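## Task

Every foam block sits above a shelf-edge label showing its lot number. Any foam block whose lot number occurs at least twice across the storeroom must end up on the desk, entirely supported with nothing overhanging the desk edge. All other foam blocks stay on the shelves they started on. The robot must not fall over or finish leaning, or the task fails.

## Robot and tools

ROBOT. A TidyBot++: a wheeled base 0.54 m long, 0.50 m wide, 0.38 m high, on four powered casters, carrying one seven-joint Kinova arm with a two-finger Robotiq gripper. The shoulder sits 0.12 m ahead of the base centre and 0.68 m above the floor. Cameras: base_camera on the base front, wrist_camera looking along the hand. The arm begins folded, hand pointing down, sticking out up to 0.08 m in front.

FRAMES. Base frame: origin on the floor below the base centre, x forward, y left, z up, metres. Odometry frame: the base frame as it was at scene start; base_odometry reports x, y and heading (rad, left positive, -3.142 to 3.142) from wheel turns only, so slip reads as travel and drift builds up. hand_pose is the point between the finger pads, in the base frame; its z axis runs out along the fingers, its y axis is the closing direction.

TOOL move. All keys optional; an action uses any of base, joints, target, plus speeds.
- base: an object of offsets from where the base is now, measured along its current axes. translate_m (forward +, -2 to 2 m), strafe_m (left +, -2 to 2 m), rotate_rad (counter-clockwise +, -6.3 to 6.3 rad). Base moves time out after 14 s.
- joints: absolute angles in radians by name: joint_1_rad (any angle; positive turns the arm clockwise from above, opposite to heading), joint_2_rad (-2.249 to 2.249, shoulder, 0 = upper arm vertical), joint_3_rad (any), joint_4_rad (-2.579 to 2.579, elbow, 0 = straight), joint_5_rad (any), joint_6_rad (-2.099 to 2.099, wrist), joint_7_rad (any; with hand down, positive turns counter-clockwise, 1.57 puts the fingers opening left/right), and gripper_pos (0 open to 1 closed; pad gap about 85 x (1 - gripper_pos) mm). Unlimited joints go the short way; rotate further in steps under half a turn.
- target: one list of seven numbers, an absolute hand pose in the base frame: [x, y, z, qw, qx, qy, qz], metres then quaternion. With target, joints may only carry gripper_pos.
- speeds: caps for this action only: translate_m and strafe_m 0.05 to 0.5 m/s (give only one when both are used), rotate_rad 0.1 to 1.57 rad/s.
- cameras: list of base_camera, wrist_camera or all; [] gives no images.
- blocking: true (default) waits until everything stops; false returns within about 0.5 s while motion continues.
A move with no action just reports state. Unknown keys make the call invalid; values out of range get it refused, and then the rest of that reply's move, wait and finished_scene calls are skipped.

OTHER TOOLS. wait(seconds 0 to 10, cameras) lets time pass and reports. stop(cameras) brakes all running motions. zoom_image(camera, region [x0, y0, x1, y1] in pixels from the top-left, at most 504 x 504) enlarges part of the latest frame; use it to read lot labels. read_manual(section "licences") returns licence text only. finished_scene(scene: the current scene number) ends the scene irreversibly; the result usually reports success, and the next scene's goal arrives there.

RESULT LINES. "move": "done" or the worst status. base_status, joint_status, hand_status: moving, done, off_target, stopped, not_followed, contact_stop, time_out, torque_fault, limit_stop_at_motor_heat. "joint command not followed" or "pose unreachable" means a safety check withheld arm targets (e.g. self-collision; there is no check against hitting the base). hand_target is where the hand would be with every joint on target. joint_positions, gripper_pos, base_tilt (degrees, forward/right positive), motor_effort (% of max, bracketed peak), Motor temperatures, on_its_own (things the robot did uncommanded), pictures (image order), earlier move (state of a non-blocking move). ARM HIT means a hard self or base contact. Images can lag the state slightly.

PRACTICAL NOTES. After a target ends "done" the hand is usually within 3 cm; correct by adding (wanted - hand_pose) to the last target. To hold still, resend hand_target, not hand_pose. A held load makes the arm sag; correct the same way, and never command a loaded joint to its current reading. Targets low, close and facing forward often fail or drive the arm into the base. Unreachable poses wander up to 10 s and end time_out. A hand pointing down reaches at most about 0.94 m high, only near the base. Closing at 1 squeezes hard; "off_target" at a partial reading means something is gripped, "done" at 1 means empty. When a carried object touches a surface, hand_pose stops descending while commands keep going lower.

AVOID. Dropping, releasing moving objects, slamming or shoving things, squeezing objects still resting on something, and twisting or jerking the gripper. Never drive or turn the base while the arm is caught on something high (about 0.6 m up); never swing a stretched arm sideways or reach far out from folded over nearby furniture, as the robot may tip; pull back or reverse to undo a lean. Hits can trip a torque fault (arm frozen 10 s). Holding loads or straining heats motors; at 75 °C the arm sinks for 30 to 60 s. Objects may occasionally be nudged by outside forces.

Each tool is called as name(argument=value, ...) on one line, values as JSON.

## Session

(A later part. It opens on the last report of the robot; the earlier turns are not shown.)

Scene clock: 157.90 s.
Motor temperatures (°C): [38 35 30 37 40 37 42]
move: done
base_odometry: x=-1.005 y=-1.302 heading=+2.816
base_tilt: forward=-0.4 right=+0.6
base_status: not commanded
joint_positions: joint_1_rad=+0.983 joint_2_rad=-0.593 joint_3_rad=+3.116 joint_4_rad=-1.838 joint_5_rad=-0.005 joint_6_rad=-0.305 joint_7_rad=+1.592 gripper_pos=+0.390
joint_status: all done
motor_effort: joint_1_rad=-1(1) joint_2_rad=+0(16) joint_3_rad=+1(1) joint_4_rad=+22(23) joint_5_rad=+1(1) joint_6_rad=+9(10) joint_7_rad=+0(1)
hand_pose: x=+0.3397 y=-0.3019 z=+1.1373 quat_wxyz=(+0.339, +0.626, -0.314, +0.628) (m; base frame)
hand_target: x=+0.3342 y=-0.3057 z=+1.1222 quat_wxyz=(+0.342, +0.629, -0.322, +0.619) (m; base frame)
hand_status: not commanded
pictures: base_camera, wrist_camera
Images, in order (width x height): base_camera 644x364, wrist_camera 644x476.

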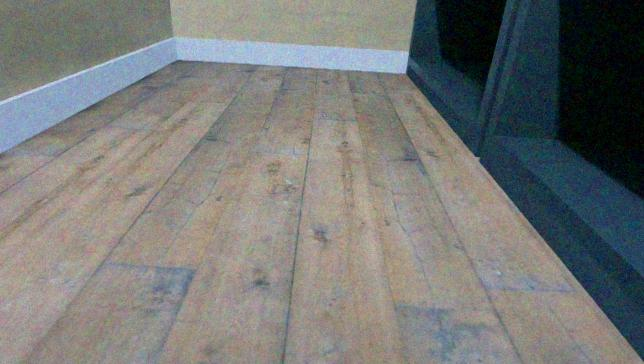

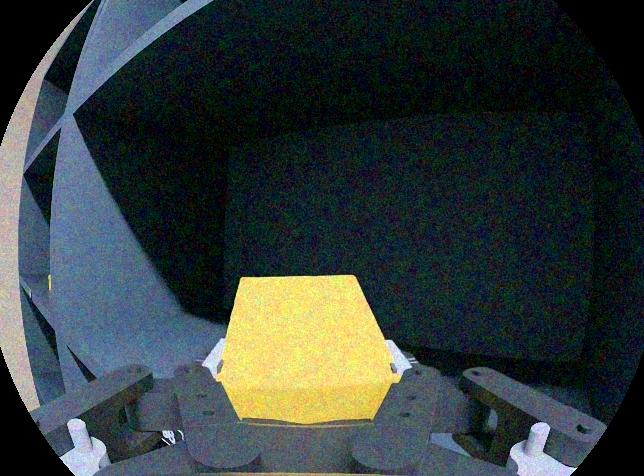

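move(base={"strafe_m":0.2}, joints={"joint_1_rad":-0.6}, cameras=[])

move(base={"translate_m":-2.0}, joints={"joint_1_rad":-1.5})

move(base={"translate_m":-0.41})

move(base={"strafe_m":-0.6})

Scene clock: 161.20 s.
Motor temperatures (°C): [38 35 30 37 40 37 42]
move: done
base_odometry: x=-1.068 y=-1.492 heading=+2.817
base_tilt: forward=-0.3 right=+0.6
base_status: done
joint_positions: joint_1_rad=-0.581 joint_2_rad=-0.598 joint_3_rad=+3.116 joint_4_rad=-1.841 joint_5_rad=-0.005 joint_6_rad=-0.305 joint_7_rad=+1.592 gripper_pos=+0.390
joint_status: all done
motor_effort: joint_1_rad=+0(3) joint_2_rad=-1(4) joint_3_rad=+1(3) joint_4_rad=+22(23) joint_5_rad=+1(1) joint_6_rad=+9(10) joint_7_rad=+0(1)
hand_pose: x=+0.4204 y=+0.2178 z=+1.1374 quat_wxyz=(-0.202, +0.664, +0.218, +0.686) (m; base frame)
hand_target: x=+0.4183 y=+0.2240 z=+1.1222 quat_wxyz=(-0.206, +0.670, +0.227, +0.677) (m; base frame)
hand_status: not commanded
pictures: none
No camera images: "cameras" was empty.

Scene clock: 166.37 s.
Motor temperatures (°C): [38 35 30 37 40 37 42]
move: done
base_odometry: x=+0.827 y=-2.131 heading=+2.816
base_tilt: forward=-0.4 right=+0.6
base_status: done
joint_positions: joint_1_rad=-1.482 joint_2_rad=-0.597 joint_3_rad=+3.115 joint_4_rad=-1.842 joint_5_rad=-0.005 joint_6_rad=-0.305 joint_7_rad=+1.592 gripper_pos=+0.390
joint_status: all done
motor_effort: joint_1_rad=-1(2) joint_2_rad=-1(5) joint_3_rad=+1(3) joint_4_rad=+22(23) joint_5_rad=+1(1) joint_6_rad=+9(10) joint_7_rad=+0(1)
hand_pose: x=+0.1356 y=+0.3721 z=+1.1366 quat_wxyz=(-0.480, +0.503, +0.486, +0.529) (m; base frame)
hand_target: x=+0.1296 y=+0.3737 z=+1.1222 quat_wxyz=(-0.480, +0.504, +0.495, +0.520) (m; base frame)
hand_status: not commanded
pictures: base_camera, wrist_camera
Images, in order (width x height): base_camera 644x364, wrist_camera 644x476.

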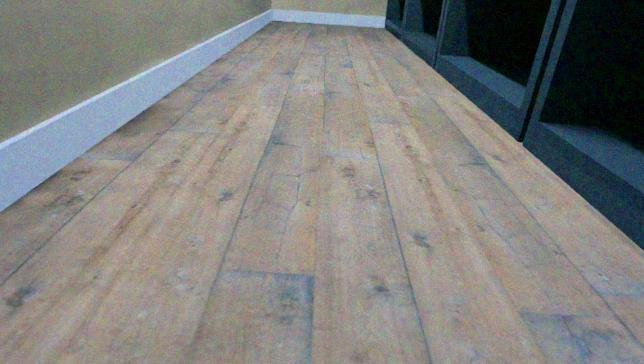

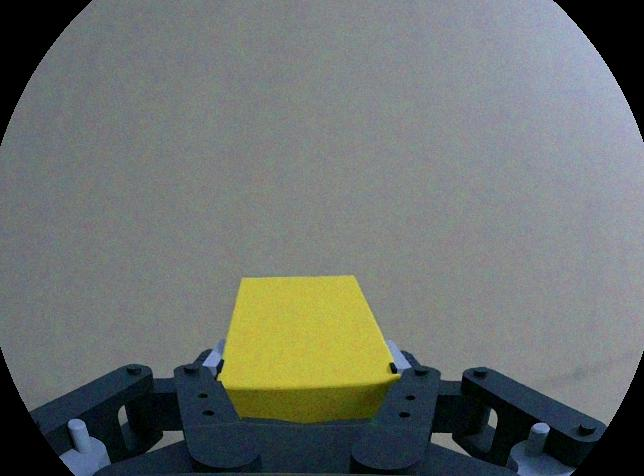

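Scene clock: 168.50 s.
Motor temperatures (°C): [38 35 30 37 40 37 42]
move: done
base_odometry: x=+1.216 y=-2.262 heading=+2.816
base_tilt: forward=-0.4 right=+0.6
base_status: done
joint_positions: joint_1_rad=-1.482 joint_2_rad=-0.597 joint_3_rad=+3.114 joint_4_rad=-1.842 joint_5_rad=-0.005 joint_6_rad=-0.305 joint_7_rad=+1.592 gripper_pos=+0.390
joint_status: not commanded
motor_effort: joint_1_rad=-1(1) joint_2_rad=-1(2) joint_3_rad=+1(4) joint_4_rad=+22(23) joint_5_rad=+1(1) joint_6_rad=+10(10) joint_7_rad=+0(1)
hand_pose: x=+0.1345 y=+0.3721 z=+1.1365 quat_wxyz=(-0.481, +0.503, +0.487, +0.529) (m; base frame)
hand_target: x=+0.1296 y=+0.3737 z=+1.1222 quat_wxyz=(-0.480, +0.504, +0.495, +0.520) (m; base frame)
hand_status: not commanded
pictures: base_camera, wrist_camera
Images, in order (width x height): base_camera 644x364, wrist_camera 644x476.

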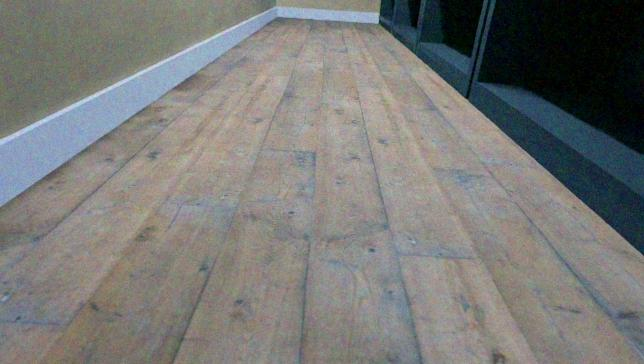

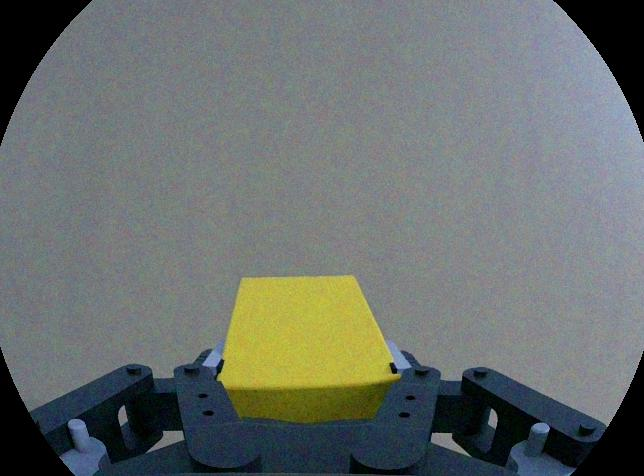

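Scene clock: 171.03 s.
Motor temperatures (°C): [38 35 30 37 40 37 42]
move: done
base_odometry: x=+1.408 y=-1.693 heading=+2.815
base_tilt: forward=-0.4 right=+0.6
base_status: done
joint_positions: joint_1_rad=-1.483 joint_2_rad=-0.600 joint_3_rad=+3.114 joint_4_rad=-1.843 joint_5_rad=-0.005 joint_6_rad=-0.305 joint_7_rad=+1.592 gripper_pos=+0.390
joint_status: not commanded
motor_effort: joint_1_rad=+0(1) joint_2_rad=+0(4) joint_3_rad=+1(1) joint_4_rad=+22(23) joint_5_rad=+1(1) joint_6_rad=+9(10) joint_7_rad=+0(1)
hand_pose: x=+0.1343 y=+0.3707 z=+1.1373 quat_wxyz=(-0.481, +0.502, +0.486, +0.529) (m; base frame)
hand_target: x=+0.1296 y=+0.3737 z=+1.1222 quat_wxyz=(-0.480, +0.504, +0.495, +0.520) (m; base frame)
hand_status: not commanded
pictures: base_camera, wrist_camera
Images, in order (width x height): base_camera 644x364, wrist_camera 644x476.

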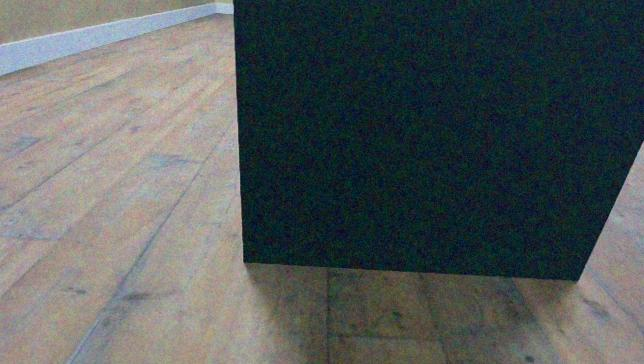

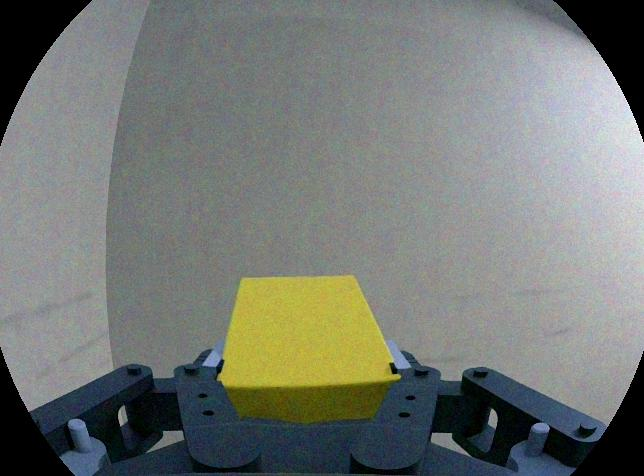

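move(base={"strafe_m":-0.65}, cameras=[])

move(joints={"joint_1_rad":0}, cameras=[])

move(joints={"joint_1_rad":1.57})

Scene clock: 173.83 s.
Motor temperatures (°C): [38 35 30 37 40 37 42]
move: done
base_odometry: x=+1.616 y=-1.078 heading=+2.815
base_tilt: forward=-0.3 right=+0.6
base_status: done
joint_positions: joint_1_rad=-1.483 joint_2_rad=-0.600 joint_3_rad=+3.114 joint_4_rad=-1.843 joint_5_rad=-0.005 joint_6_rad=-0.305 joint_7_rad=+1.592 gripper_pos=+0.390
joint_status: not commanded
motor_effort: joint_1_rad=+0(1) joint_2_rad=-1(4) joint_3_rad=+1(2) joint_4_rad=+22(23) joint_5_rad=+1(1) joint_6_rad=+9(10) joint_7_rad=+0(1)
hand_pose: x=+0.1343 y=+0.3709 z=+1.1369 quat_wxyz=(-0.481, +0.502, +0.486, +0.529) (m; base frame)
hand_target: x=+0.1296 y=+0.3737 z=+1.1222 quat_wxyz=(-0.480, +0.504, +0.495, +0.520) (m; base frame)
hand_status: not commanded
pictures: none
No camera images: "cameras" was empty.

Scene clock: 176.57 s.
Motor temperatures (°C): [38 35 30 37 40 37 42]
move: done
base_odometry: x=+1.616 y=-1.078 heading=+2.815
base_tilt: forward=-0.3 right=+0.6
base_status: not commanded
joint_positions: joint_1_rad=-0.019 joint_2_rad=-0.600 joint_3_rad=+3.114 joint_4_rad=-1.843 joint_5_rad=-0.005 joint_6_rad=-0.305 joint_7_rad=+1.592 gripper_pos=+0.390
joint_status: all done
motor_effort: joint_1_rad=+0(2) joint_2_rad=-1(1) joint_3_rad=+1(2) joint_4_rad=+22(23) joint_5_rad=+1(1) joint_6_rad=+9(10) joint_7_rad=-1(1)
hand_pose: x=+0.4894 y=+0.0243 z=+1.1369 quat_wxyz=(-0.004, +0.699, +0.026, +0.715) (m; base frame)
hand_target: x=+0.4925 y=+0.0159 z=+1.1222 quat_wxyz=(+0.003, +0.707, +0.019, +0.707) (m; base frame)
hand_status: not commanded
pictures: none
No camera images: "cameras" was empty.

Scene clock: 179.37 s.
Motor temperatures (°C): [38 35 30 37 40 37 42]
move: done
base_odometry: x=+1.616 y=-1.078 heading=+2.815
base_tilt: forward=-0.3 right=+0.6
base_status: not commanded
joint_positions: joint_1_rad=+1.551 joint_2_rad=-0.600 joint_3_rad=+3.114 joint_4_rad=-1.843 joint_5_rad=-0.005 joint_6_rad=-0.305 joint_7_rad=+1.592 gripper_pos=+0.390
joint_status: all done
motor_effort: joint_1_rad=-1(3) joint_2_rad=-1(2) joint_3_rad=+1(2) joint_4_rad=+22(23) joint_5_rad=+1(1) joint_6_rad=+9(10) joint_7_rad=+0(1)
hand_pose: x=+0.1436 y=-0.3704 z=+1.1369 quat_wxyz=(+0.502, +0.513, -0.475, +0.509) (m; base frame)
hand_target: x=+0.1352 y=-0.3735 z=+1.1222 quat_wxyz=(+0.502, +0.513, -0.486, +0.498) (m; base frame)
hand_status: not commanded
pictures: base_camera, wrist_camera
Images, in order (width x height): base_camera 644x364, wrist_camera 644x476.

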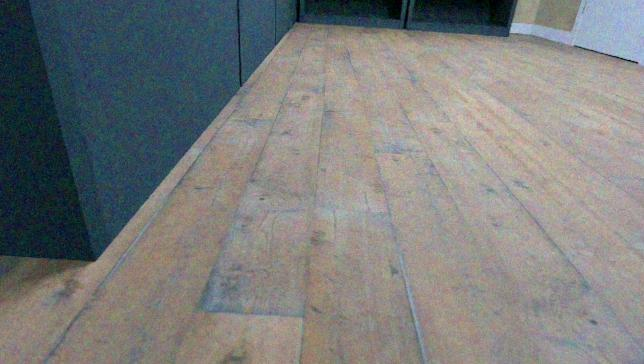

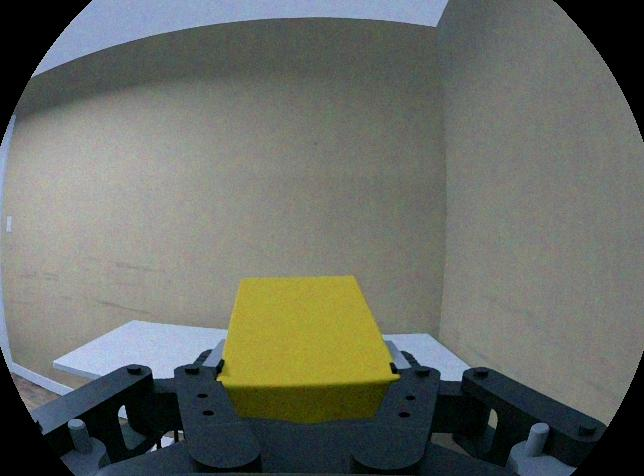

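move(base={"translate_m":0.25,"strafe_m":-0.5})

zoom_image(camera="wrist_camera", region=[0, 240, 500, 476])

Scene clock: 187.17 s.
Motor temperatures (°C): [38 35 30 37 40 37 42]
move: done
base_odometry: x=+1.540 y=-0.524 heading=+2.814
base_tilt: forward=-0.4 right=+0.6
base_status: done
joint_positions: joint_1_rad=+1.552 joint_2_rad=-0.598 joint_3_rad=+3.114 joint_4_rad=-1.843 joint_5_rad=-0.005 joint_6_rad=-0.305 joint_7_rad=+1.592 gripper_pos=+0.390
joint_status: not commanded
motor_effort: joint_1_rad=-1(1) joint_2_rad=-1(3) joint_3_rad=+1(2) joint_4_rad=+22(23) joint_5_rad=+1(1) joint_6_rad=+9(10) joint_7_rad=+0(1)
hand_pose: x=+0.1435 y=-0.3714 z=+1.1360 quat_wxyz=(+0.502, +0.513, -0.476, +0.508) (m; base frame)
hand_target: x=+0.1352 y=-0.3735 z=+1.1222 quat_wxyz=(+0.502, +0.513, -0.486, +0.498) (m; base frame)
hand_status: not commanded
pictures: base_camera, wrist_camera
Images, in order (width x height): base_camera 644x364, wrist_camera 644x476.

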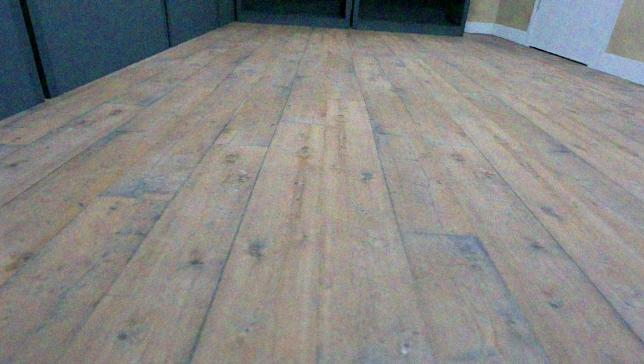

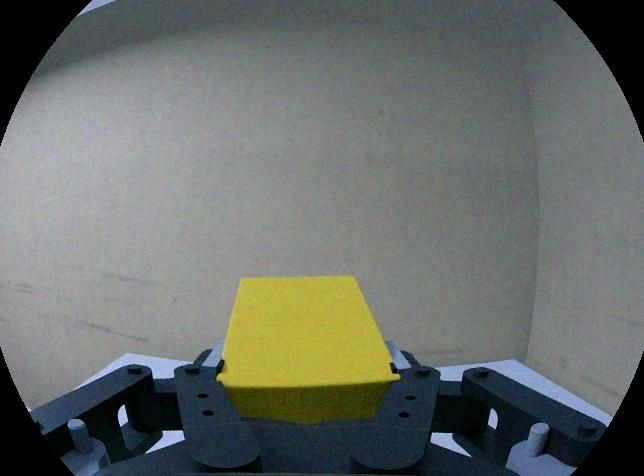

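Scaled by 1.008.

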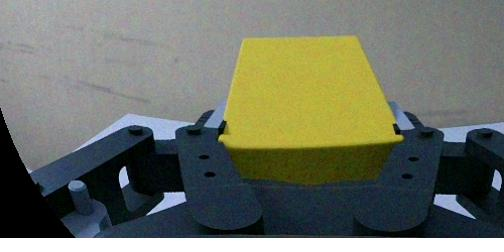

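move(joints={"joint_2_rad":-0.3,"joint_4_rad":-2.1,"joint_6_rad":-0.1})

Scene clock: 188.93 s.
Motor temperatures (°C): [38 35 30 37 40 37 42]
move: done
base_odometry: x=+1.540 y=-0.524 heading=+2.814
base_tilt: forward=-0.3 right=+0.6
base_status: not commanded
joint_positions: joint_1_rad=+1.552 joint_2_rad=-0.305 joint_3_rad=+3.114 joint_4_rad=-2.077 joint_5_rad=-0.005 joint_6_rad=-0.158 joint_7_rad=+1.592 gripper_pos=+0.390
joint_status: all done
motor_effort: joint_1_rad=-1(1) joint_2_rad=-11(14) joint_3_rad=+1(1) joint_4_rad=+22(25) joint_5_rad=+1(1) joint_6_rad=+9(10) joint_7_rad=+0(1)
hand_pose: x=+0.1440 y=-0.4722 z=+0.9104 quat_wxyz=(+0.399, +0.601, -0.561, +0.406) (m; base frame)
hand_target: x=+0.1341 y=-0.4759 z=+0.9116 quat_wxyz=(+0.412, +0.589, -0.562, +0.411) (m; base frame)
hand_status: not commanded
pictures: base_camera, wrist_camera
Images, in order (width x height): base_camera 644x364, wrist_camera 644x476.

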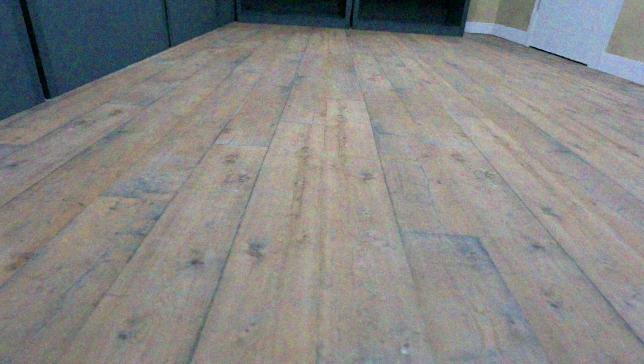

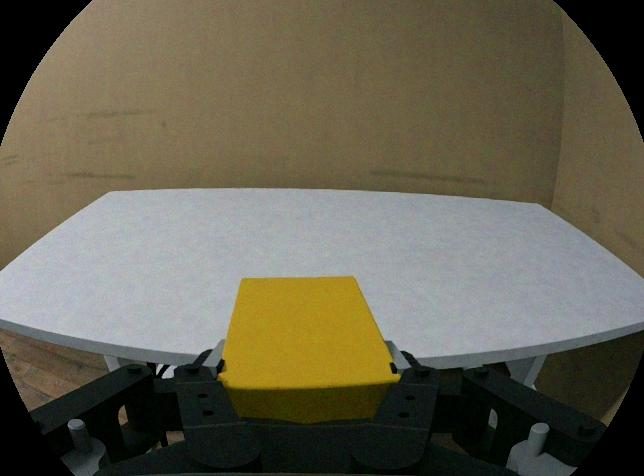

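move(base={"strafe_m":-0.2}, cameras=[])

move(joints={"joint_2_rad":0.377,"joint_4_rad":-1.5,"joint_6_rad":0.06})

move(joints={"joint_2_rad":0.5,"joint_4_rad":-1.66,"joint_6_rad":0.34})

Scene clock: 190.97 s.
Motor temperatures (°C): [38 35 30 37 40 37 42]
move: done
base_odometry: x=+1.604 y=-0.334 heading=+2.815
base_tilt: forward=-0.3 right=+0.6
base_status: done
joint_positions: joint_1_rad=+1.552 joint_2_rad=-0.299 joint_3_rad=+3.114 joint_4_rad=-2.077 joint_5_rad=-0.005 joint_6_rad=-0.153 joint_7_rad=+1.592 gripper_pos=+0.390
joint_status: not commanded
motor_effort: joint_1_rad=+0(1) joint_2_rad=-11(13) joint_3_rad=+1(2) joint_4_rad=+22(23) joint_5_rad=+1(1) joint_6_rad=+8(9) joint_7_rad=+0(1)
hand_pose: x=+0.1439 y=-0.4739 z=+0.9093 quat_wxyz=(+0.398, +0.601, -0.562, +0.406) (m; base frame)
hand_target: x=+0.1341 y=-0.4759 z=+0.9116 quat_wxyz=(+0.412, +0.589, -0.562, +0.411) (m; base frame)
hand_status: not commanded
pictures: none
No camera images: "cameras" was empty.

Scene clock: 192.90 s.
Motor temperatures (°C): [38 35 30 37 40 37 42]
move: done
base_odometry: x=+1.604 y=-0.334 heading=+2.815
base_tilt: forward=-0.4 right=+0.6
base_status: not commanded
joint_positions: joint_1_rad=+1.552 joint_2_rad=+0.357 joint_3_rad=+3.114 joint_4_rad=-1.517 joint_5_rad=-0.005 joint_6_rad=+0.002 joint_7_rad=+1.592 gripper_pos=+0.390
joint_status: all done
motor_effort: joint_1_rad=+0(1) joint_2_rad=-33(35) joint_3_rad=+0(1) joint_4_rad=+22(24) joint_5_rad=+0(1) joint_6_rad=+9(9) joint_7_rad=+0(1)
hand_pose: x=+0.1515 y=-0.7432 z=+0.8896 quat_wxyz=(+0.410, +0.584, -0.554, +0.428) (m; base frame)
hand_target: x=+0.1366 y=-0.7560 z=+0.9026 quat_wxyz=(+0.431, +0.567, -0.548, +0.439) (m; base frame)
hand_status: not commanded
pictures: base_camera, wrist_camera
Images, in order (width x height): base_camera 644x364, wrist_camera 644x476.

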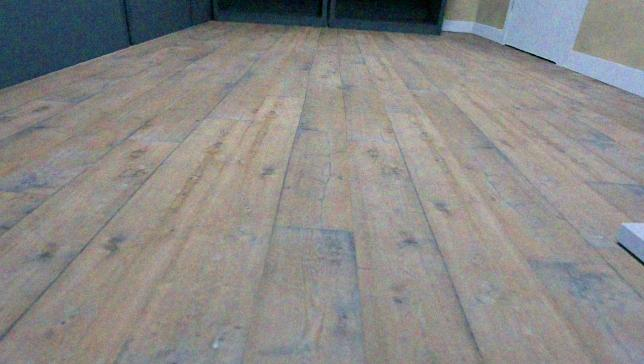

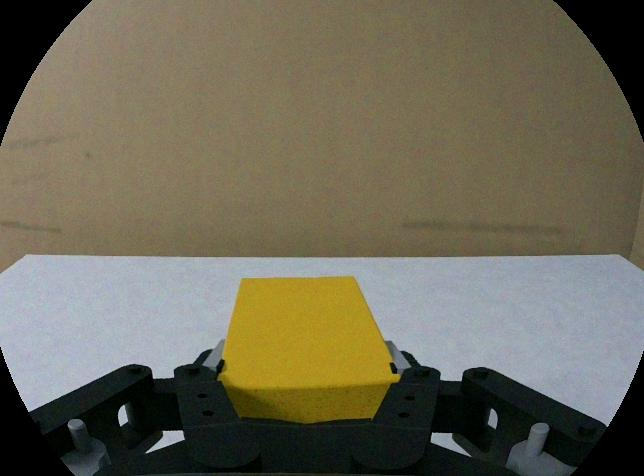

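Scene clock: 194.37 s.
Motor temperatures (°C): [38 35 30 37 40 37 42]
move: done
base_odometry: x=+1.604 y=-0.334 heading=+2.815
base_tilt: forward=-0.3 right=+0.6
base_status: not commanded
joint_positions: joint_1_rad=+1.552 joint_2_rad=+0.489 joint_3_rad=+3.114 joint_4_rad=-1.641 joint_5_rad=-0.005 joint_6_rad=+0.282 joint_7_rad=+1.592 gripper_pos=+0.390
joint_status: all done
motor_effort: joint_1_rad=-1(1) joint_2_rad=-36(41) joint_3_rad=-1(1) joint_4_rad=+20(23) joint_5_rad=+1(1) joint_6_rad=+9(10) joint_7_rad=+0(1)
hand_pose: x=+0.1512 y=-0.7625 z=+0.8019 quat_wxyz=(+0.417, +0.578, -0.550, +0.435) (m; base frame)
hand_target: x=+0.1360 y=-0.7643 z=+0.7999 quat_wxyz=(+0.430, +0.566, -0.550, +0.438) (m; base frame)
hand_status: not commanded
pictures: base_camera, wrist_camera
Images, in order (width x height): base_camera 644x364, wrist_camera 644x476.

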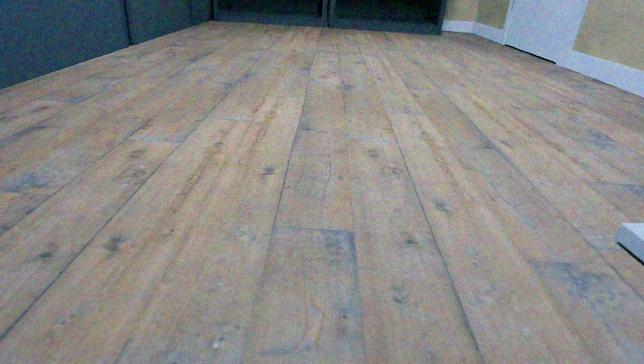

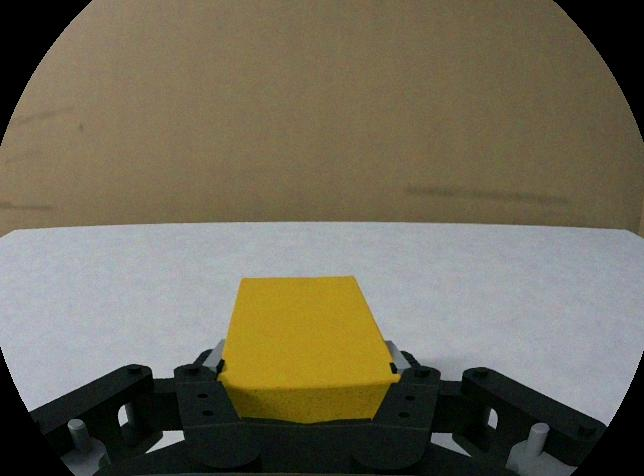

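move(joints={"joint_2_rad":0.56,"joint_4_rad":-1.69,"joint_6_rad":0.43}, cameras=[])

move(joints={"joint_2_rad":0.6,"joint_4_rad":-1.7,"joint_6_rad":0.48}, cameras=["wrist_camera"])

move(joints={"joint_2_rad":0.63,"joint_4_rad":-1.7,"joint_6_rad":0.51}, cameras=["wrist_camera"])

Scene clock: 195.67 s.
Motor temperatures (°C): [38 35 30 37 40 37 42]
move: done
base_odometry: x=+1.604 y=-0.334 heading=+2.815
base_tilt: forward=-0.3 right=+0.6
base_status: not commanded
joint_positions: joint_1_rad=+1.552 joint_2_rad=+0.538 joint_3_rad=+3.114 joint_4_rad=-1.664 joint_5_rad=-0.005 joint_6_rad=+0.377 joint_7_rad=+1.592 gripper_pos=+0.390
joint_status: all done
motor_effort: joint_1_rad=+0(1) joint_2_rad=-37(39) joint_3_rad=-1(1) joint_4_rad=+19(21) joint_5_rad=+1(1) joint_6_rad=+8(9) joint_7_rad=+0(1)
hand_pose: x=+0.1511 y=-0.7698 z=+0.7802 quat_wxyz=(+0.424, +0.572, -0.546, +0.442) (m; base frame)
hand_target: x=+0.1358 y=-0.7693 z=+0.7643 quat_wxyz=(+0.430, +0.566, -0.551, +0.438) (m; base frame)
hand_status: not commanded
pictures: none
No camera images: "cameras" was empty.

Scene clock: 196.47 s.
Motor temperatures (°C): [38 35 30 37 40 37 42]
move: done
base_odometry: x=+1.604 y=-0.334 heading=+2.815
base_tilt: forward=-0.3 right=+0.6
base_status: not commanded
joint_positions: joint_1_rad=+1.552 joint_2_rad=+0.574 joint_3_rad=+3.114 joint_4_rad=-1.673 joint_5_rad=-0.005 joint_6_rad=+0.429 joint_7_rad=+1.592 gripper_pos=+0.390
joint_status: all done
motor_effort: joint_1_rad=-1(1) joint_2_rad=-38(40) joint_3_rad=-1(1) joint_4_rad=+19(20) joint_5_rad=+1(1) joint_6_rad=+8(10) joint_7_rad=+0(1)
hand_pose: x=+0.1509 y=-0.7747 z=+0.7624 quat_wxyz=(+0.425, +0.570, -0.545, +0.444) (m; base frame)
hand_target: x=+0.1356 y=-0.7732 z=+0.7431 quat_wxyz=(+0.430, +0.565, -0.551, +0.438) (m; base frame)
hand_status: not commanded
pictures: wrist_camera
Images, in order (width x height): wrist_camera 644x476.

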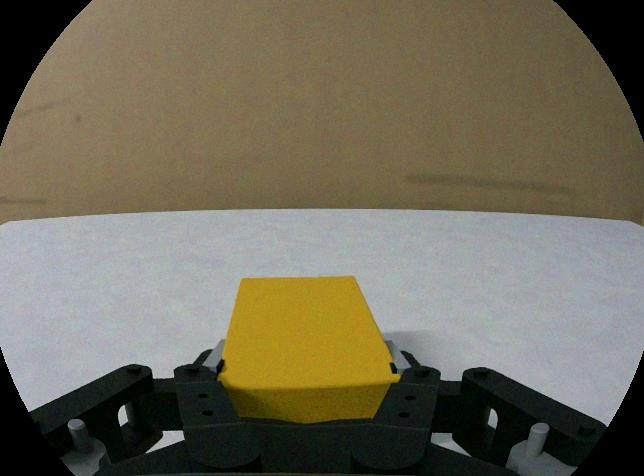

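Scene clock: 197.10 s.
Motor temperatures (°C): [38 35 30 37 40 37 42]
move: off_target
base_odometry: x=+1.604 y=-0.334 heading=+2.815
base_tilt: forward=-0.3 right=+0.6
base_status: not commanded
joint_positions: joint_1_rad=+1.552 joint_2_rad=+0.590 joint_3_rad=+3.114 joint_4_rad=-1.673 joint_5_rad=-0.005 joint_6_rad=+0.463 joint_7_rad=+1.592 gripper_pos=+0.390
joint_status: joint_2_rad off_target (ended at +0.590, target +0.630); the others done
motor_effort: joint_1_rad=+0(1) joint_2_rad=-36(38) joint_3_rad=-1(1) joint_4_rad=+18(19) joint_5_rad=+1(1) joint_6_rad=+9(10) joint_7_rad=+0(1)
hand_pose: x=+0.1509 y=-0.7784 z=+0.7610 quat_wxyz=(+0.431, +0.566, -0.541, +0.449) (m; base frame)
hand_target: x=+0.1355 y=-0.7772 z=+0.7289 quat_wxyz=(+0.430, +0.565, -0.551, +0.438) (m; base frame)
hand_status: not commanded
pictures: wrist_camera
Images, in order (width x height): wrist_camera 644x476.

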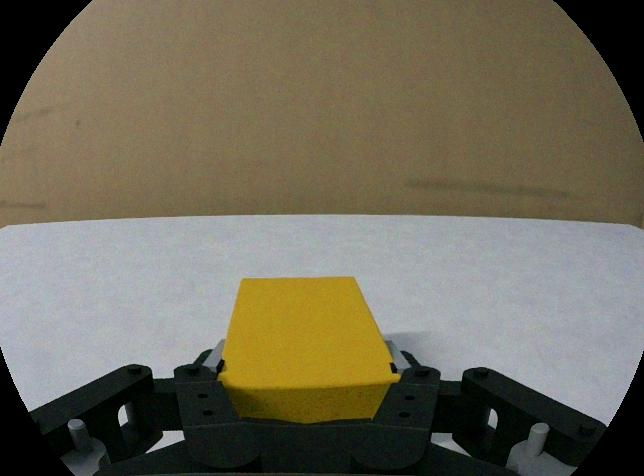

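move(joints={"joint_2_rad":0.61,"gripper_pos":0.25}, cameras=["wrist_camera"])

move(joints={"gripper_pos":0.0}, cameras=[])

move(base={"strafe_m":0.22}, speeds={"strafe_m":0.2})

Scene clock: 198.07 s.
Motor temperatures (°C): [38 35 30 37 40 37 42]
move: done
base_odometry: x=+1.604 y=-0.334 heading=+2.815
base_tilt: forward=-0.4 right=+0.6
base_status: not commanded
joint_positions: joint_1_rad=+1.552 joint_2_rad=+0.590 joint_3_rad=+3.114 joint_4_rad=-1.673 joint_5_rad=-0.005 joint_6_rad=+0.463 joint_7_rad=+1.592 gripper_pos=+0.250
joint_status: all done
motor_effort: joint_1_rad=-1(1) joint_2_rad=-38(38) joint_3_rad=+0(1) joint_4_rad=+19(19) joint_5_rad=+1(1) joint_6_rad=+9(9) joint_7_rad=+0(1)
hand_pose: x=+0.1509 y=-0.7784 z=+0.7610 quat_wxyz=(+0.431, +0.566, -0.541, +0.449) (m; base frame)
hand_target: x=+0.1355 y=-0.7761 z=+0.7445 quat_wxyz=(+0.435, +0.561, -0.547, +0.444) (m; base frame)
hand_status: not commanded
pictures: wrist_camera
Images, in order (width x height): wrist_camera 644x476.

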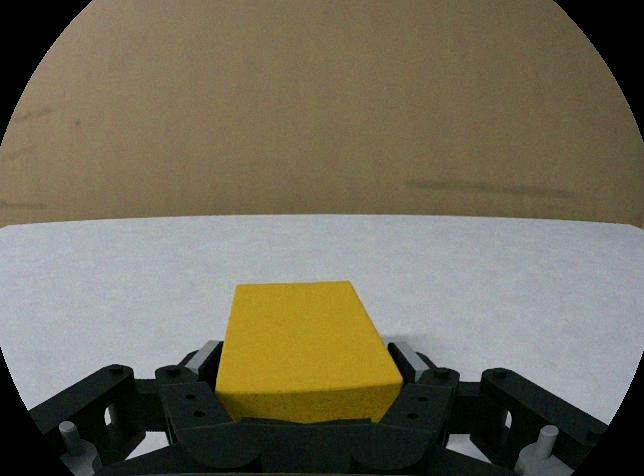

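Scene clock: 198.73 s.
Motor temperatures (°C): [38 35 30 37 40 37 42]
move: done
base_odometry: x=+1.604 y=-0.334 heading=+2.815
base_tilt: forward=-0.3 right=+0.6
base_status: not commanded
joint_positions: joint_1_rad=+1.552 joint_2_rad=+0.590 joint_3_rad=+3.114 joint_4_rad=-1.673 joint_5_rad=-0.005 joint_6_rad=+0.463 joint_7_rad=+1.592 gripper_pos=+0.000
joint_status: all done
motor_effort: joint_1_rad=+0(1) joint_2_rad=-38(39) joint_3_rad=-1(1) joint_4_rad=+18(19) joint_5_rad=+1(1) joint_6_rad=+9(9) joint_7_rad=+0(1)
hand_pose: x=+0.1509 y=-0.7784 z=+0.7610 quat_wxyz=(+0.431, +0.566, -0.541, +0.449) (m; base frame)
hand_target: x=+0.1355 y=-0.7761 z=+0.7445 quat_wxyz=(+0.435, +0.561, -0.547, +0.444) (m; base frame)
hand_status: not commanded
pictures: none
No camera images: "cameras" was empty.

Scene clock: 200.60 s.
Motor temperatures (°C): [38 35 30 37 40 37 42]
move: done
base_odometry: x=+1.534 y=-0.543 heading=+2.816
base_tilt: forward=-0.4 right=+0.6
base_status: done
joint_positions: joint_1_rad=+1.555 joint_2_rad=+0.590 joint_3_rad=+3.114 joint_4_rad=-1.674 joint_5_rad=-0.005 joint_6_rad=+0.464 joint_7_rad=+1.592 gripper_pos=+0.000
joint_status: not commanded
motor_effort: joint_1_rad=-1(2) joint_2_rad=-38(42) joint_3_rad=-1(2) joint_4_rad=+18(20) joint_5_rad=+1(1) joint_6_rad=+9(9) joint_7_rad=+0(1)
hand_pose: x=+0.1484 y=-0.7781 z=+0.7596 quat_wxyz=(+0.431, +0.565, -0.543, +0.448) (m; base frame)
hand_target: x=+0.1355 y=-0.7761 z=+0.7445 quat_wxyz=(+0.435, +0.561, -0.547, +0.444) (m; base frame)
hand_status: not commanded
pictures: base_camera, wrist_camera
Images, in order (width x height): base_camera 644x364, wrist_camera 644x476.

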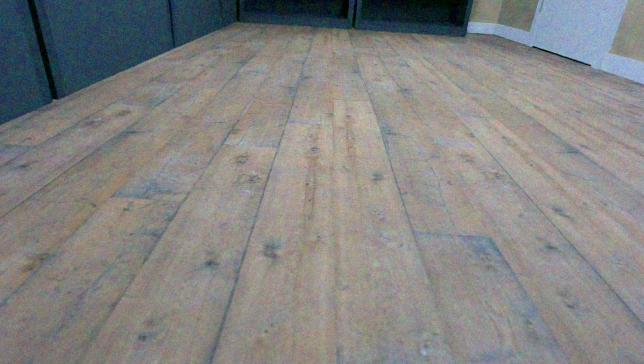

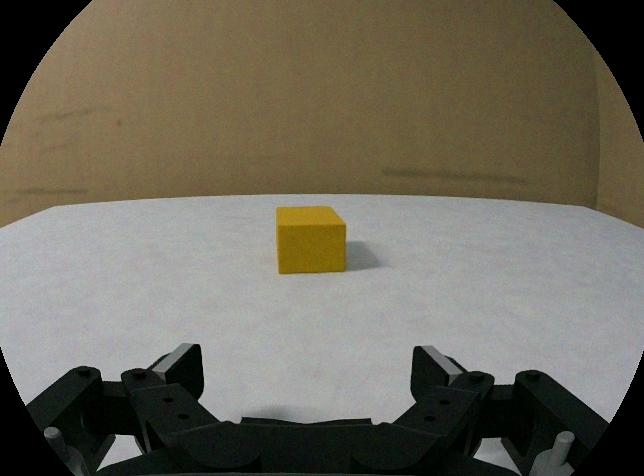

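move(joints={"joint_2_rad":0.0,"joint_4_rad":-1.8,"joint_6_rad":0.0}, cameras=[])

move(base={"strafe_m":0.35}, joints={"joint_2_rad":-0.7,"joint_4_rad":-1.98,"joint_6_rad":-0.29}, cameras=[])

move(base={"translate_m":1.6}, joints={"joint_1_rad":0.0})

Scene clock: 202.83 s.
Motor temperatures (°C): [38 35 30 37 40 37 42]
move: done
base_odometry: x=+1.534 y=-0.543 heading=+2.816
base_tilt: forward=-0.4 right=+0.6
base_status: not commanded
joint_positions: joint_1_rad=+1.555 joint_2_rad=+0.000 joint_3_rad=+3.114 joint_4_rad=-1.768 joint_5_rad=-0.005 joint_6_rad=+0.051 joint_7_rad=+1.592 gripper_pos=+0.000
joint_status: all done
motor_effort: joint_1_rad=+0(1) joint_2_rad=-21(41) joint_3_rad=+0(1) joint_4_rad=+22(23) joint_5_rad=+1(1) joint_6_rad=+9(10) joint_7_rad=+0(1)
hand_pose: x=+0.1468 y=-0.6152 z=+0.9958 quat_wxyz=(+0.456, +0.551, -0.519, +0.468) (m; base frame)
hand_target: x=+0.1363 y=-0.6088 z=+0.9604 quat_wxyz=(+0.437, +0.565, -0.542, +0.442) (m; base frame)
hand_status: not commanded
pictures: none
No camera images: "cameras" was empty.

Scene clock: 204.87 s.
Motor temperatures (°C): [38 35 30 37 40 37 42]
move: done
base_odometry: x=+1.422 y=-0.874 heading=+2.817
base_tilt: forward=-0.3 right=+0.6
base_status: done
joint_positions: joint_1_rad=+1.555 joint_2_rad=-0.696 joint_3_rad=+3.114 joint_4_rad=-1.947 joint_5_rad=-0.005 joint_6_rad=-0.240 joint_7_rad=+1.592 gripper_pos=+0.000
joint_status: all done
motor_effort: joint_1_rad=-1(1) joint_2_rad=+2(27) joint_3_rad=+1(2) joint_4_rad=+22(24) joint_5_rad=+1(1) joint_6_rad=+9(10) joint_7_rad=+0(1)
hand_pose: x=+0.1411 y=-0.3383 z=+1.1276 quat_wxyz=(+0.518, +0.497, -0.462, +0.521) (m; base frame)
hand_target: x=+0.1344 y=-0.3410 z=+1.0937 quat_wxyz=(+0.503, +0.513, -0.486, +0.497) (m; base frame)
hand_status: not commanded
pictures: none
No camera images: "cameras" was empty.

Scene clock: 209.30 s.
Motor temperatures (°C): [38 35 30 37 40 37 42]
move: done
base_odometry: x=-0.095 y=-0.365 heading=+2.818
base_tilt: forward=-0.3 right=+0.6
base_status: done
joint_positions: joint_1_rad=+0.019 joint_2_rad=-0.695 joint_3_rad=+3.115 joint_4_rad=-1.950 joint_5_rad=-0.005 joint_6_rad=-0.244 joint_7_rad=+1.592 gripper_pos=+0.000
joint_status: all done
motor_effort: joint_1_rad=+0(2) joint_2_rad=+2(4) joint_3_rad=+1(2) joint_4_rad=+22(23) joint_5_rad=+1(1) joint_6_rad=+9(10) joint_7_rad=+0(1)
hand_pose: x=+0.4587 y=+0.0099 z=+1.1244 quat_wxyz=(+0.010, +0.681, +0.013, +0.732) (m; base frame)
hand_target: x=+0.4600 y=+0.0151 z=+1.0937 quat_wxyz=(+0.004, +0.707, +0.019, +0.707) (m; base frame)
hand_status: not commanded
pictures: base_camera, wrist_camera
Images, in order (width x height): base_camera 644x364, wrist_camera 644x476.

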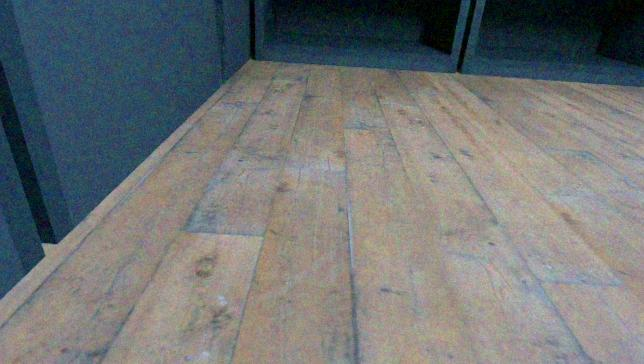

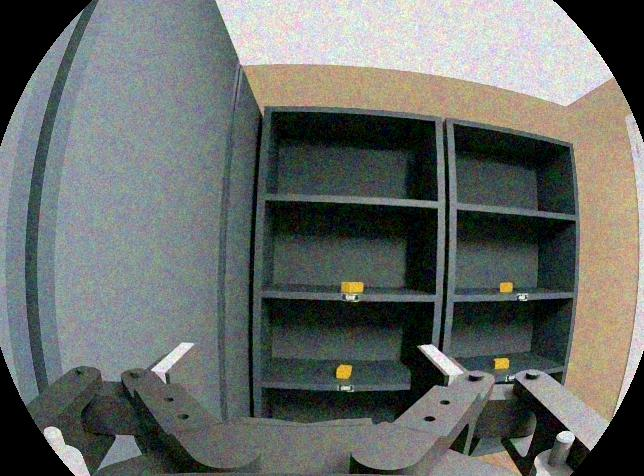

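move(base={"translate_m":1.1,"strafe_m":-0.15})

zoom_image(camera="wrist_camera", region=[200, 250, 440, 460])

Scene clock: 213.77 s.
Motor temperatures (°C): [38 35 30 37 40 37 42]
move: done
base_odometry: x=-1.090 y=+0.127 heading=+2.818
base_tilt: forward=-0.3 right=+0.6
base_status: done
joint_positions: joint_1_rad=+0.019 joint_2_rad=-0.697 joint_3_rad=+3.115 joint_4_rad=-1.951 joint_5_rad=-0.005 joint_6_rad=-0.245 joint_7_rad=+1.592 gripper_pos=+0.000
joint_status: not commanded
motor_effort: joint_1_rad=-1(1) joint_2_rad=+2(5) joint_3_rad=+1(2) joint_4_rad=+22(23) joint_5_rad=+1(1) joint_6_rad=+9(10) joint_7_rad=+0(1)
hand_pose: x=+0.4581 y=+0.0099 z=+1.1241 quat_wxyz=(+0.010, +0.681, +0.013, +0.732) (m; base frame)
hand_target: x=+0.4600 y=+0.0151 z=+1.0937 quat_wxyz=(+0.004, +0.707, +0.019, +0.707) (m; base frame)
hand_status: not commanded
pictures: base_camera, wrist_camera
Images, in order (width x height): base_camera 644x364, wrist_camera 644x476.

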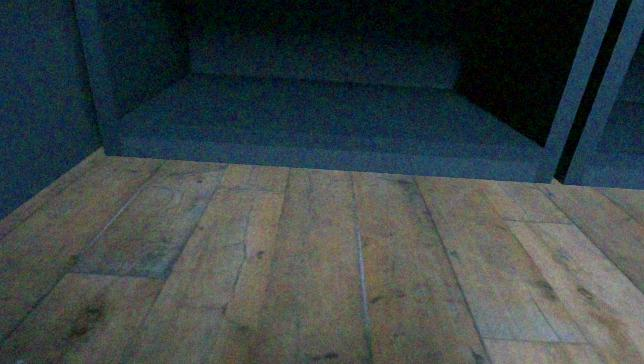

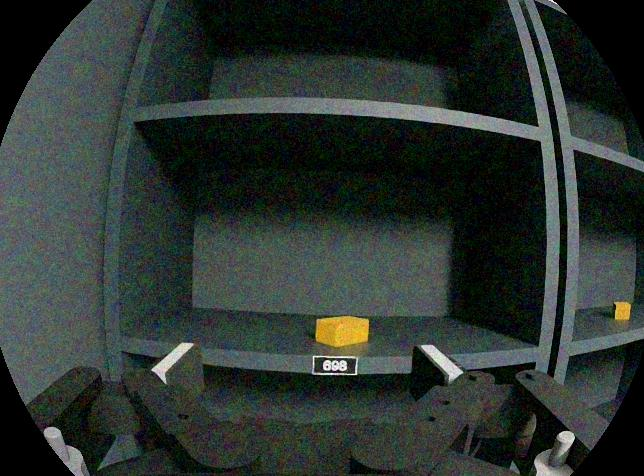

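Scaled by 2.100.

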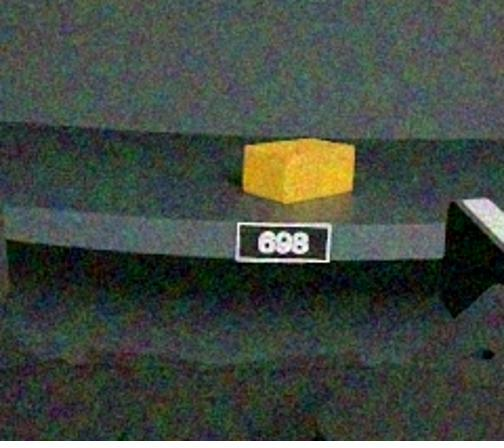

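move(base={"strafe_m":0.36})

move(base={"translate_m":0.45}, joints={"joint_1_rad":0.7,"joint_2_rad":-0.7,"joint_4_rad":-1.98,"joint_6_rad":-0.33})

Scene clock: 218.33 s.
Motor temperatures (°C): [38 35 30 37 40 37 42]
move: time_out
base_odometry: x=-1.163 y=-0.089 heading=+2.807
base_tilt: forward=-0.4 right=+0.6
base_status: strafe_m time_out (by the wheels' count: +0.228 of +0.360)
joint_positions: joint_1_rad=+0.012 joint_2_rad=-0.700 joint_3_rad=+3.114 joint_4_rad=-1.954 joint_5_rad=-0.006 joint_6_rad=-0.249 joint_7_rad=+1.592 gripper_pos=+0.000
joint_status: not commanded
motor_effort: joint_1_rad=+0(5) joint_2_rad=+3(13) joint_3_rad=+1(25) joint_4_rad=+22(24) joint_5_rad=+1(3) joint_6_rad=+9(10) joint_7_rad=+0(1)
hand_pose: x=+0.4571 y=+0.0129 z=+1.1220 quat_wxyz=(+0.008, +0.683, +0.016, +0.730) (m; base frame)
hand_target: x=+0.4600 y=+0.0151 z=+1.0937 quat_wxyz=(+0.004, +0.707, +0.019, +0.707) (m; base frame)
hand_status: not commanded
pictures: base_camera, wrist_camera
Images, in order (width x height): base_camera 644x364, wrist_camera 644x476.

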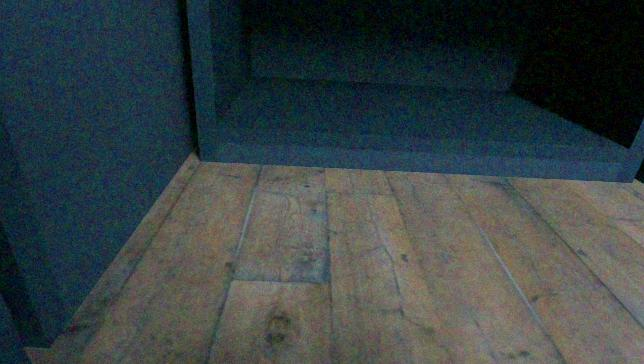

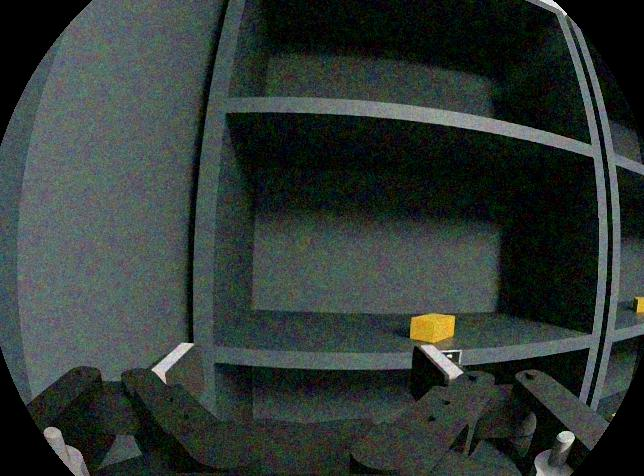

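not run: a stop that you did not command came earlier in this reply.

move(base={"strafe_m":-0.02}, joints={"joint_1_rad":0.4,"joint_2_rad":-0.7,"joint_4_rad":-1.98,"joint_6_rad":-0.33}, cameras=[])

move(base={"translate_m":0.4})

Scene clock: 220.20 s.
Motor temperatures (°C): [38 35 30 37 40 37 42]
move: done
base_odometry: x=-1.156 y=-0.071 heading=+2.806
base_tilt: forward=-0.4 right=+0.6
base_status: done
joint_positions: joint_1_rad=+0.382 joint_2_rad=-0.700 joint_3_rad=+3.117 joint_4_rad=-1.954 joint_5_rad=-0.006 joint_6_rad=-0.281 joint_7_rad=+1.592 gripper_pos=+0.000
joint_status: all done
motor_effort: joint_1_rad=+0(2) joint_2_rad=+2(4) joint_3_rad=+1(3) joint_4_rad=+22(23) joint_5_rad=+1(1) joint_6_rad=+9(10) joint_7_rad=+0(1)
hand_pose: x=+0.4387 y=-0.1122 z=+1.1121 quat_wxyz=(+0.140, +0.685, -0.114, +0.706) (m; base frame)
hand_target: x=+0.4387 y=-0.1189 z=+1.0812 quat_wxyz=(+0.142, +0.710, -0.124, +0.678) (m; base frame)
hand_status: not commanded
pictures: none
No camera images: "cameras" was empty.

Scene clock: 222.33 s.
Motor temperatures (°C): [38 35 30 37 40 37 42]
move: done
base_odometry: x=-1.534 y=+0.061 heading=+2.807
base_tilt: forward=-0.3 right=+0.6
base_status: done
joint_positions: joint_1_rad=+0.383 joint_2_rad=-0.695 joint_3_rad=+3.117 joint_4_rad=-1.954 joint_5_rad=-0.006 joint_6_rad=-0.284 joint_7_rad=+1.592 gripper_pos=+0.000
joint_status: not commanded
motor_effort: joint_1_rad=-1(1) joint_2_rad=+2(6) joint_3_rad=+1(2) joint_4_rad=+21(23) joint_5_rad=+1(1) joint_6_rad=+9(9) joint_7_rad=-1(1)
hand_pose: x=+0.4407 y=-0.1133 z=+1.1094 quat_wxyz=(+0.140, +0.688, -0.115, +0.703) (m; base frame)
hand_target: x=+0.4387 y=-0.1189 z=+1.0812 quat_wxyz=(+0.142, +0.710, -0.124, +0.678) (m; base frame)
hand_status: not commanded
pictures: base_camera, wrist_camera
Images, in order (width x height): base_camera 644x364, wrist_camera 644x476.

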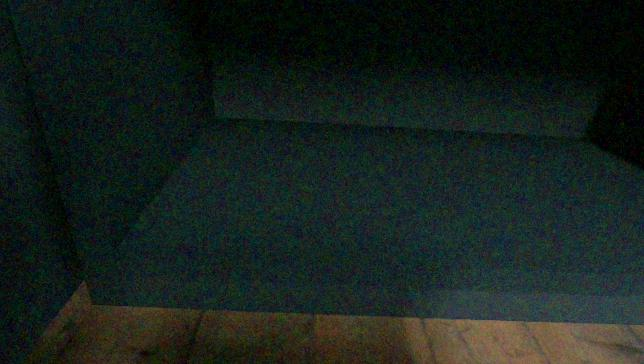

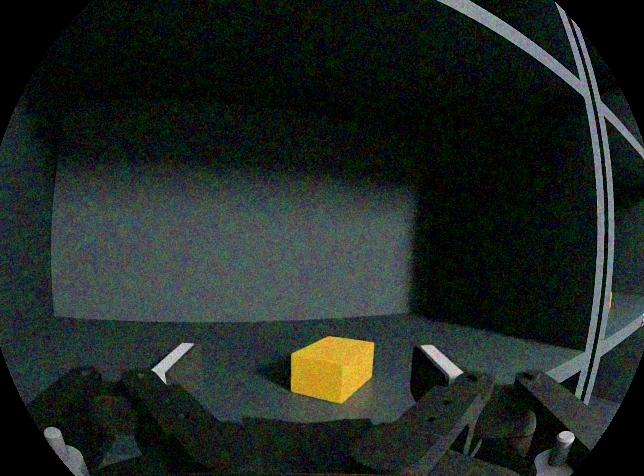

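move(joints={"joint_1_rad":0.43,"joint_2_rad":-0.2,"joint_4_rad":-1.66,"joint_6_rad":-0.28})

Scene clock: 224.47 s.
Motor temperatures (°C): [38 35 30 37 40 37 42]
move: done
base_odometry: x=-1.534 y=+0.061 heading=+2.807
base_tilt: forward=-0.3 right=+0.6
base_status: not commanded
joint_positions: joint_1_rad=+0.410 joint_2_rad=-0.212 joint_3_rad=+3.117 joint_4_rad=-1.676 joint_5_rad=-0.006 joint_6_rad=-0.284 joint_7_rad=+1.592 gripper_pos=+0.000
joint_status: all done
motor_effort: joint_1_rad=+0(3) joint_2_rad=-14(16) joint_3_rad=+1(1) joint_4_rad=+22(23) joint_5_rad=+1(1) joint_6_rad=+9(10) joint_7_rad=+0(1)
hand_pose: x=+0.6115 y=-0.1961 z=+1.0719 quat_wxyz=(+0.130, +0.754, -0.139, +0.629) (m; base frame)
hand_target: x=+0.6126 y=-0.2076 z=+1.0764 quat_wxyz=(+0.136, +0.750, -0.146, +0.630) (m; base frame)
hand_status: not commanded
pictures: base_camera, wrist_camera
Images, in order (width x height): base_camera 644x364, wrist_camera 644x476.

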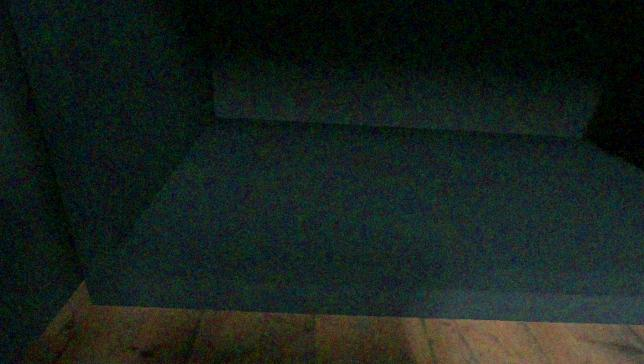

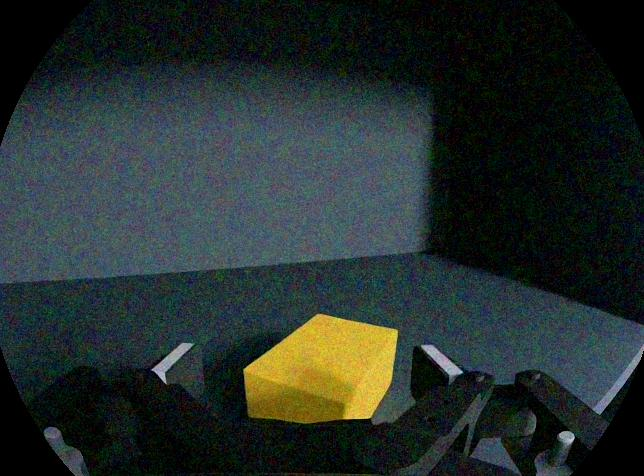

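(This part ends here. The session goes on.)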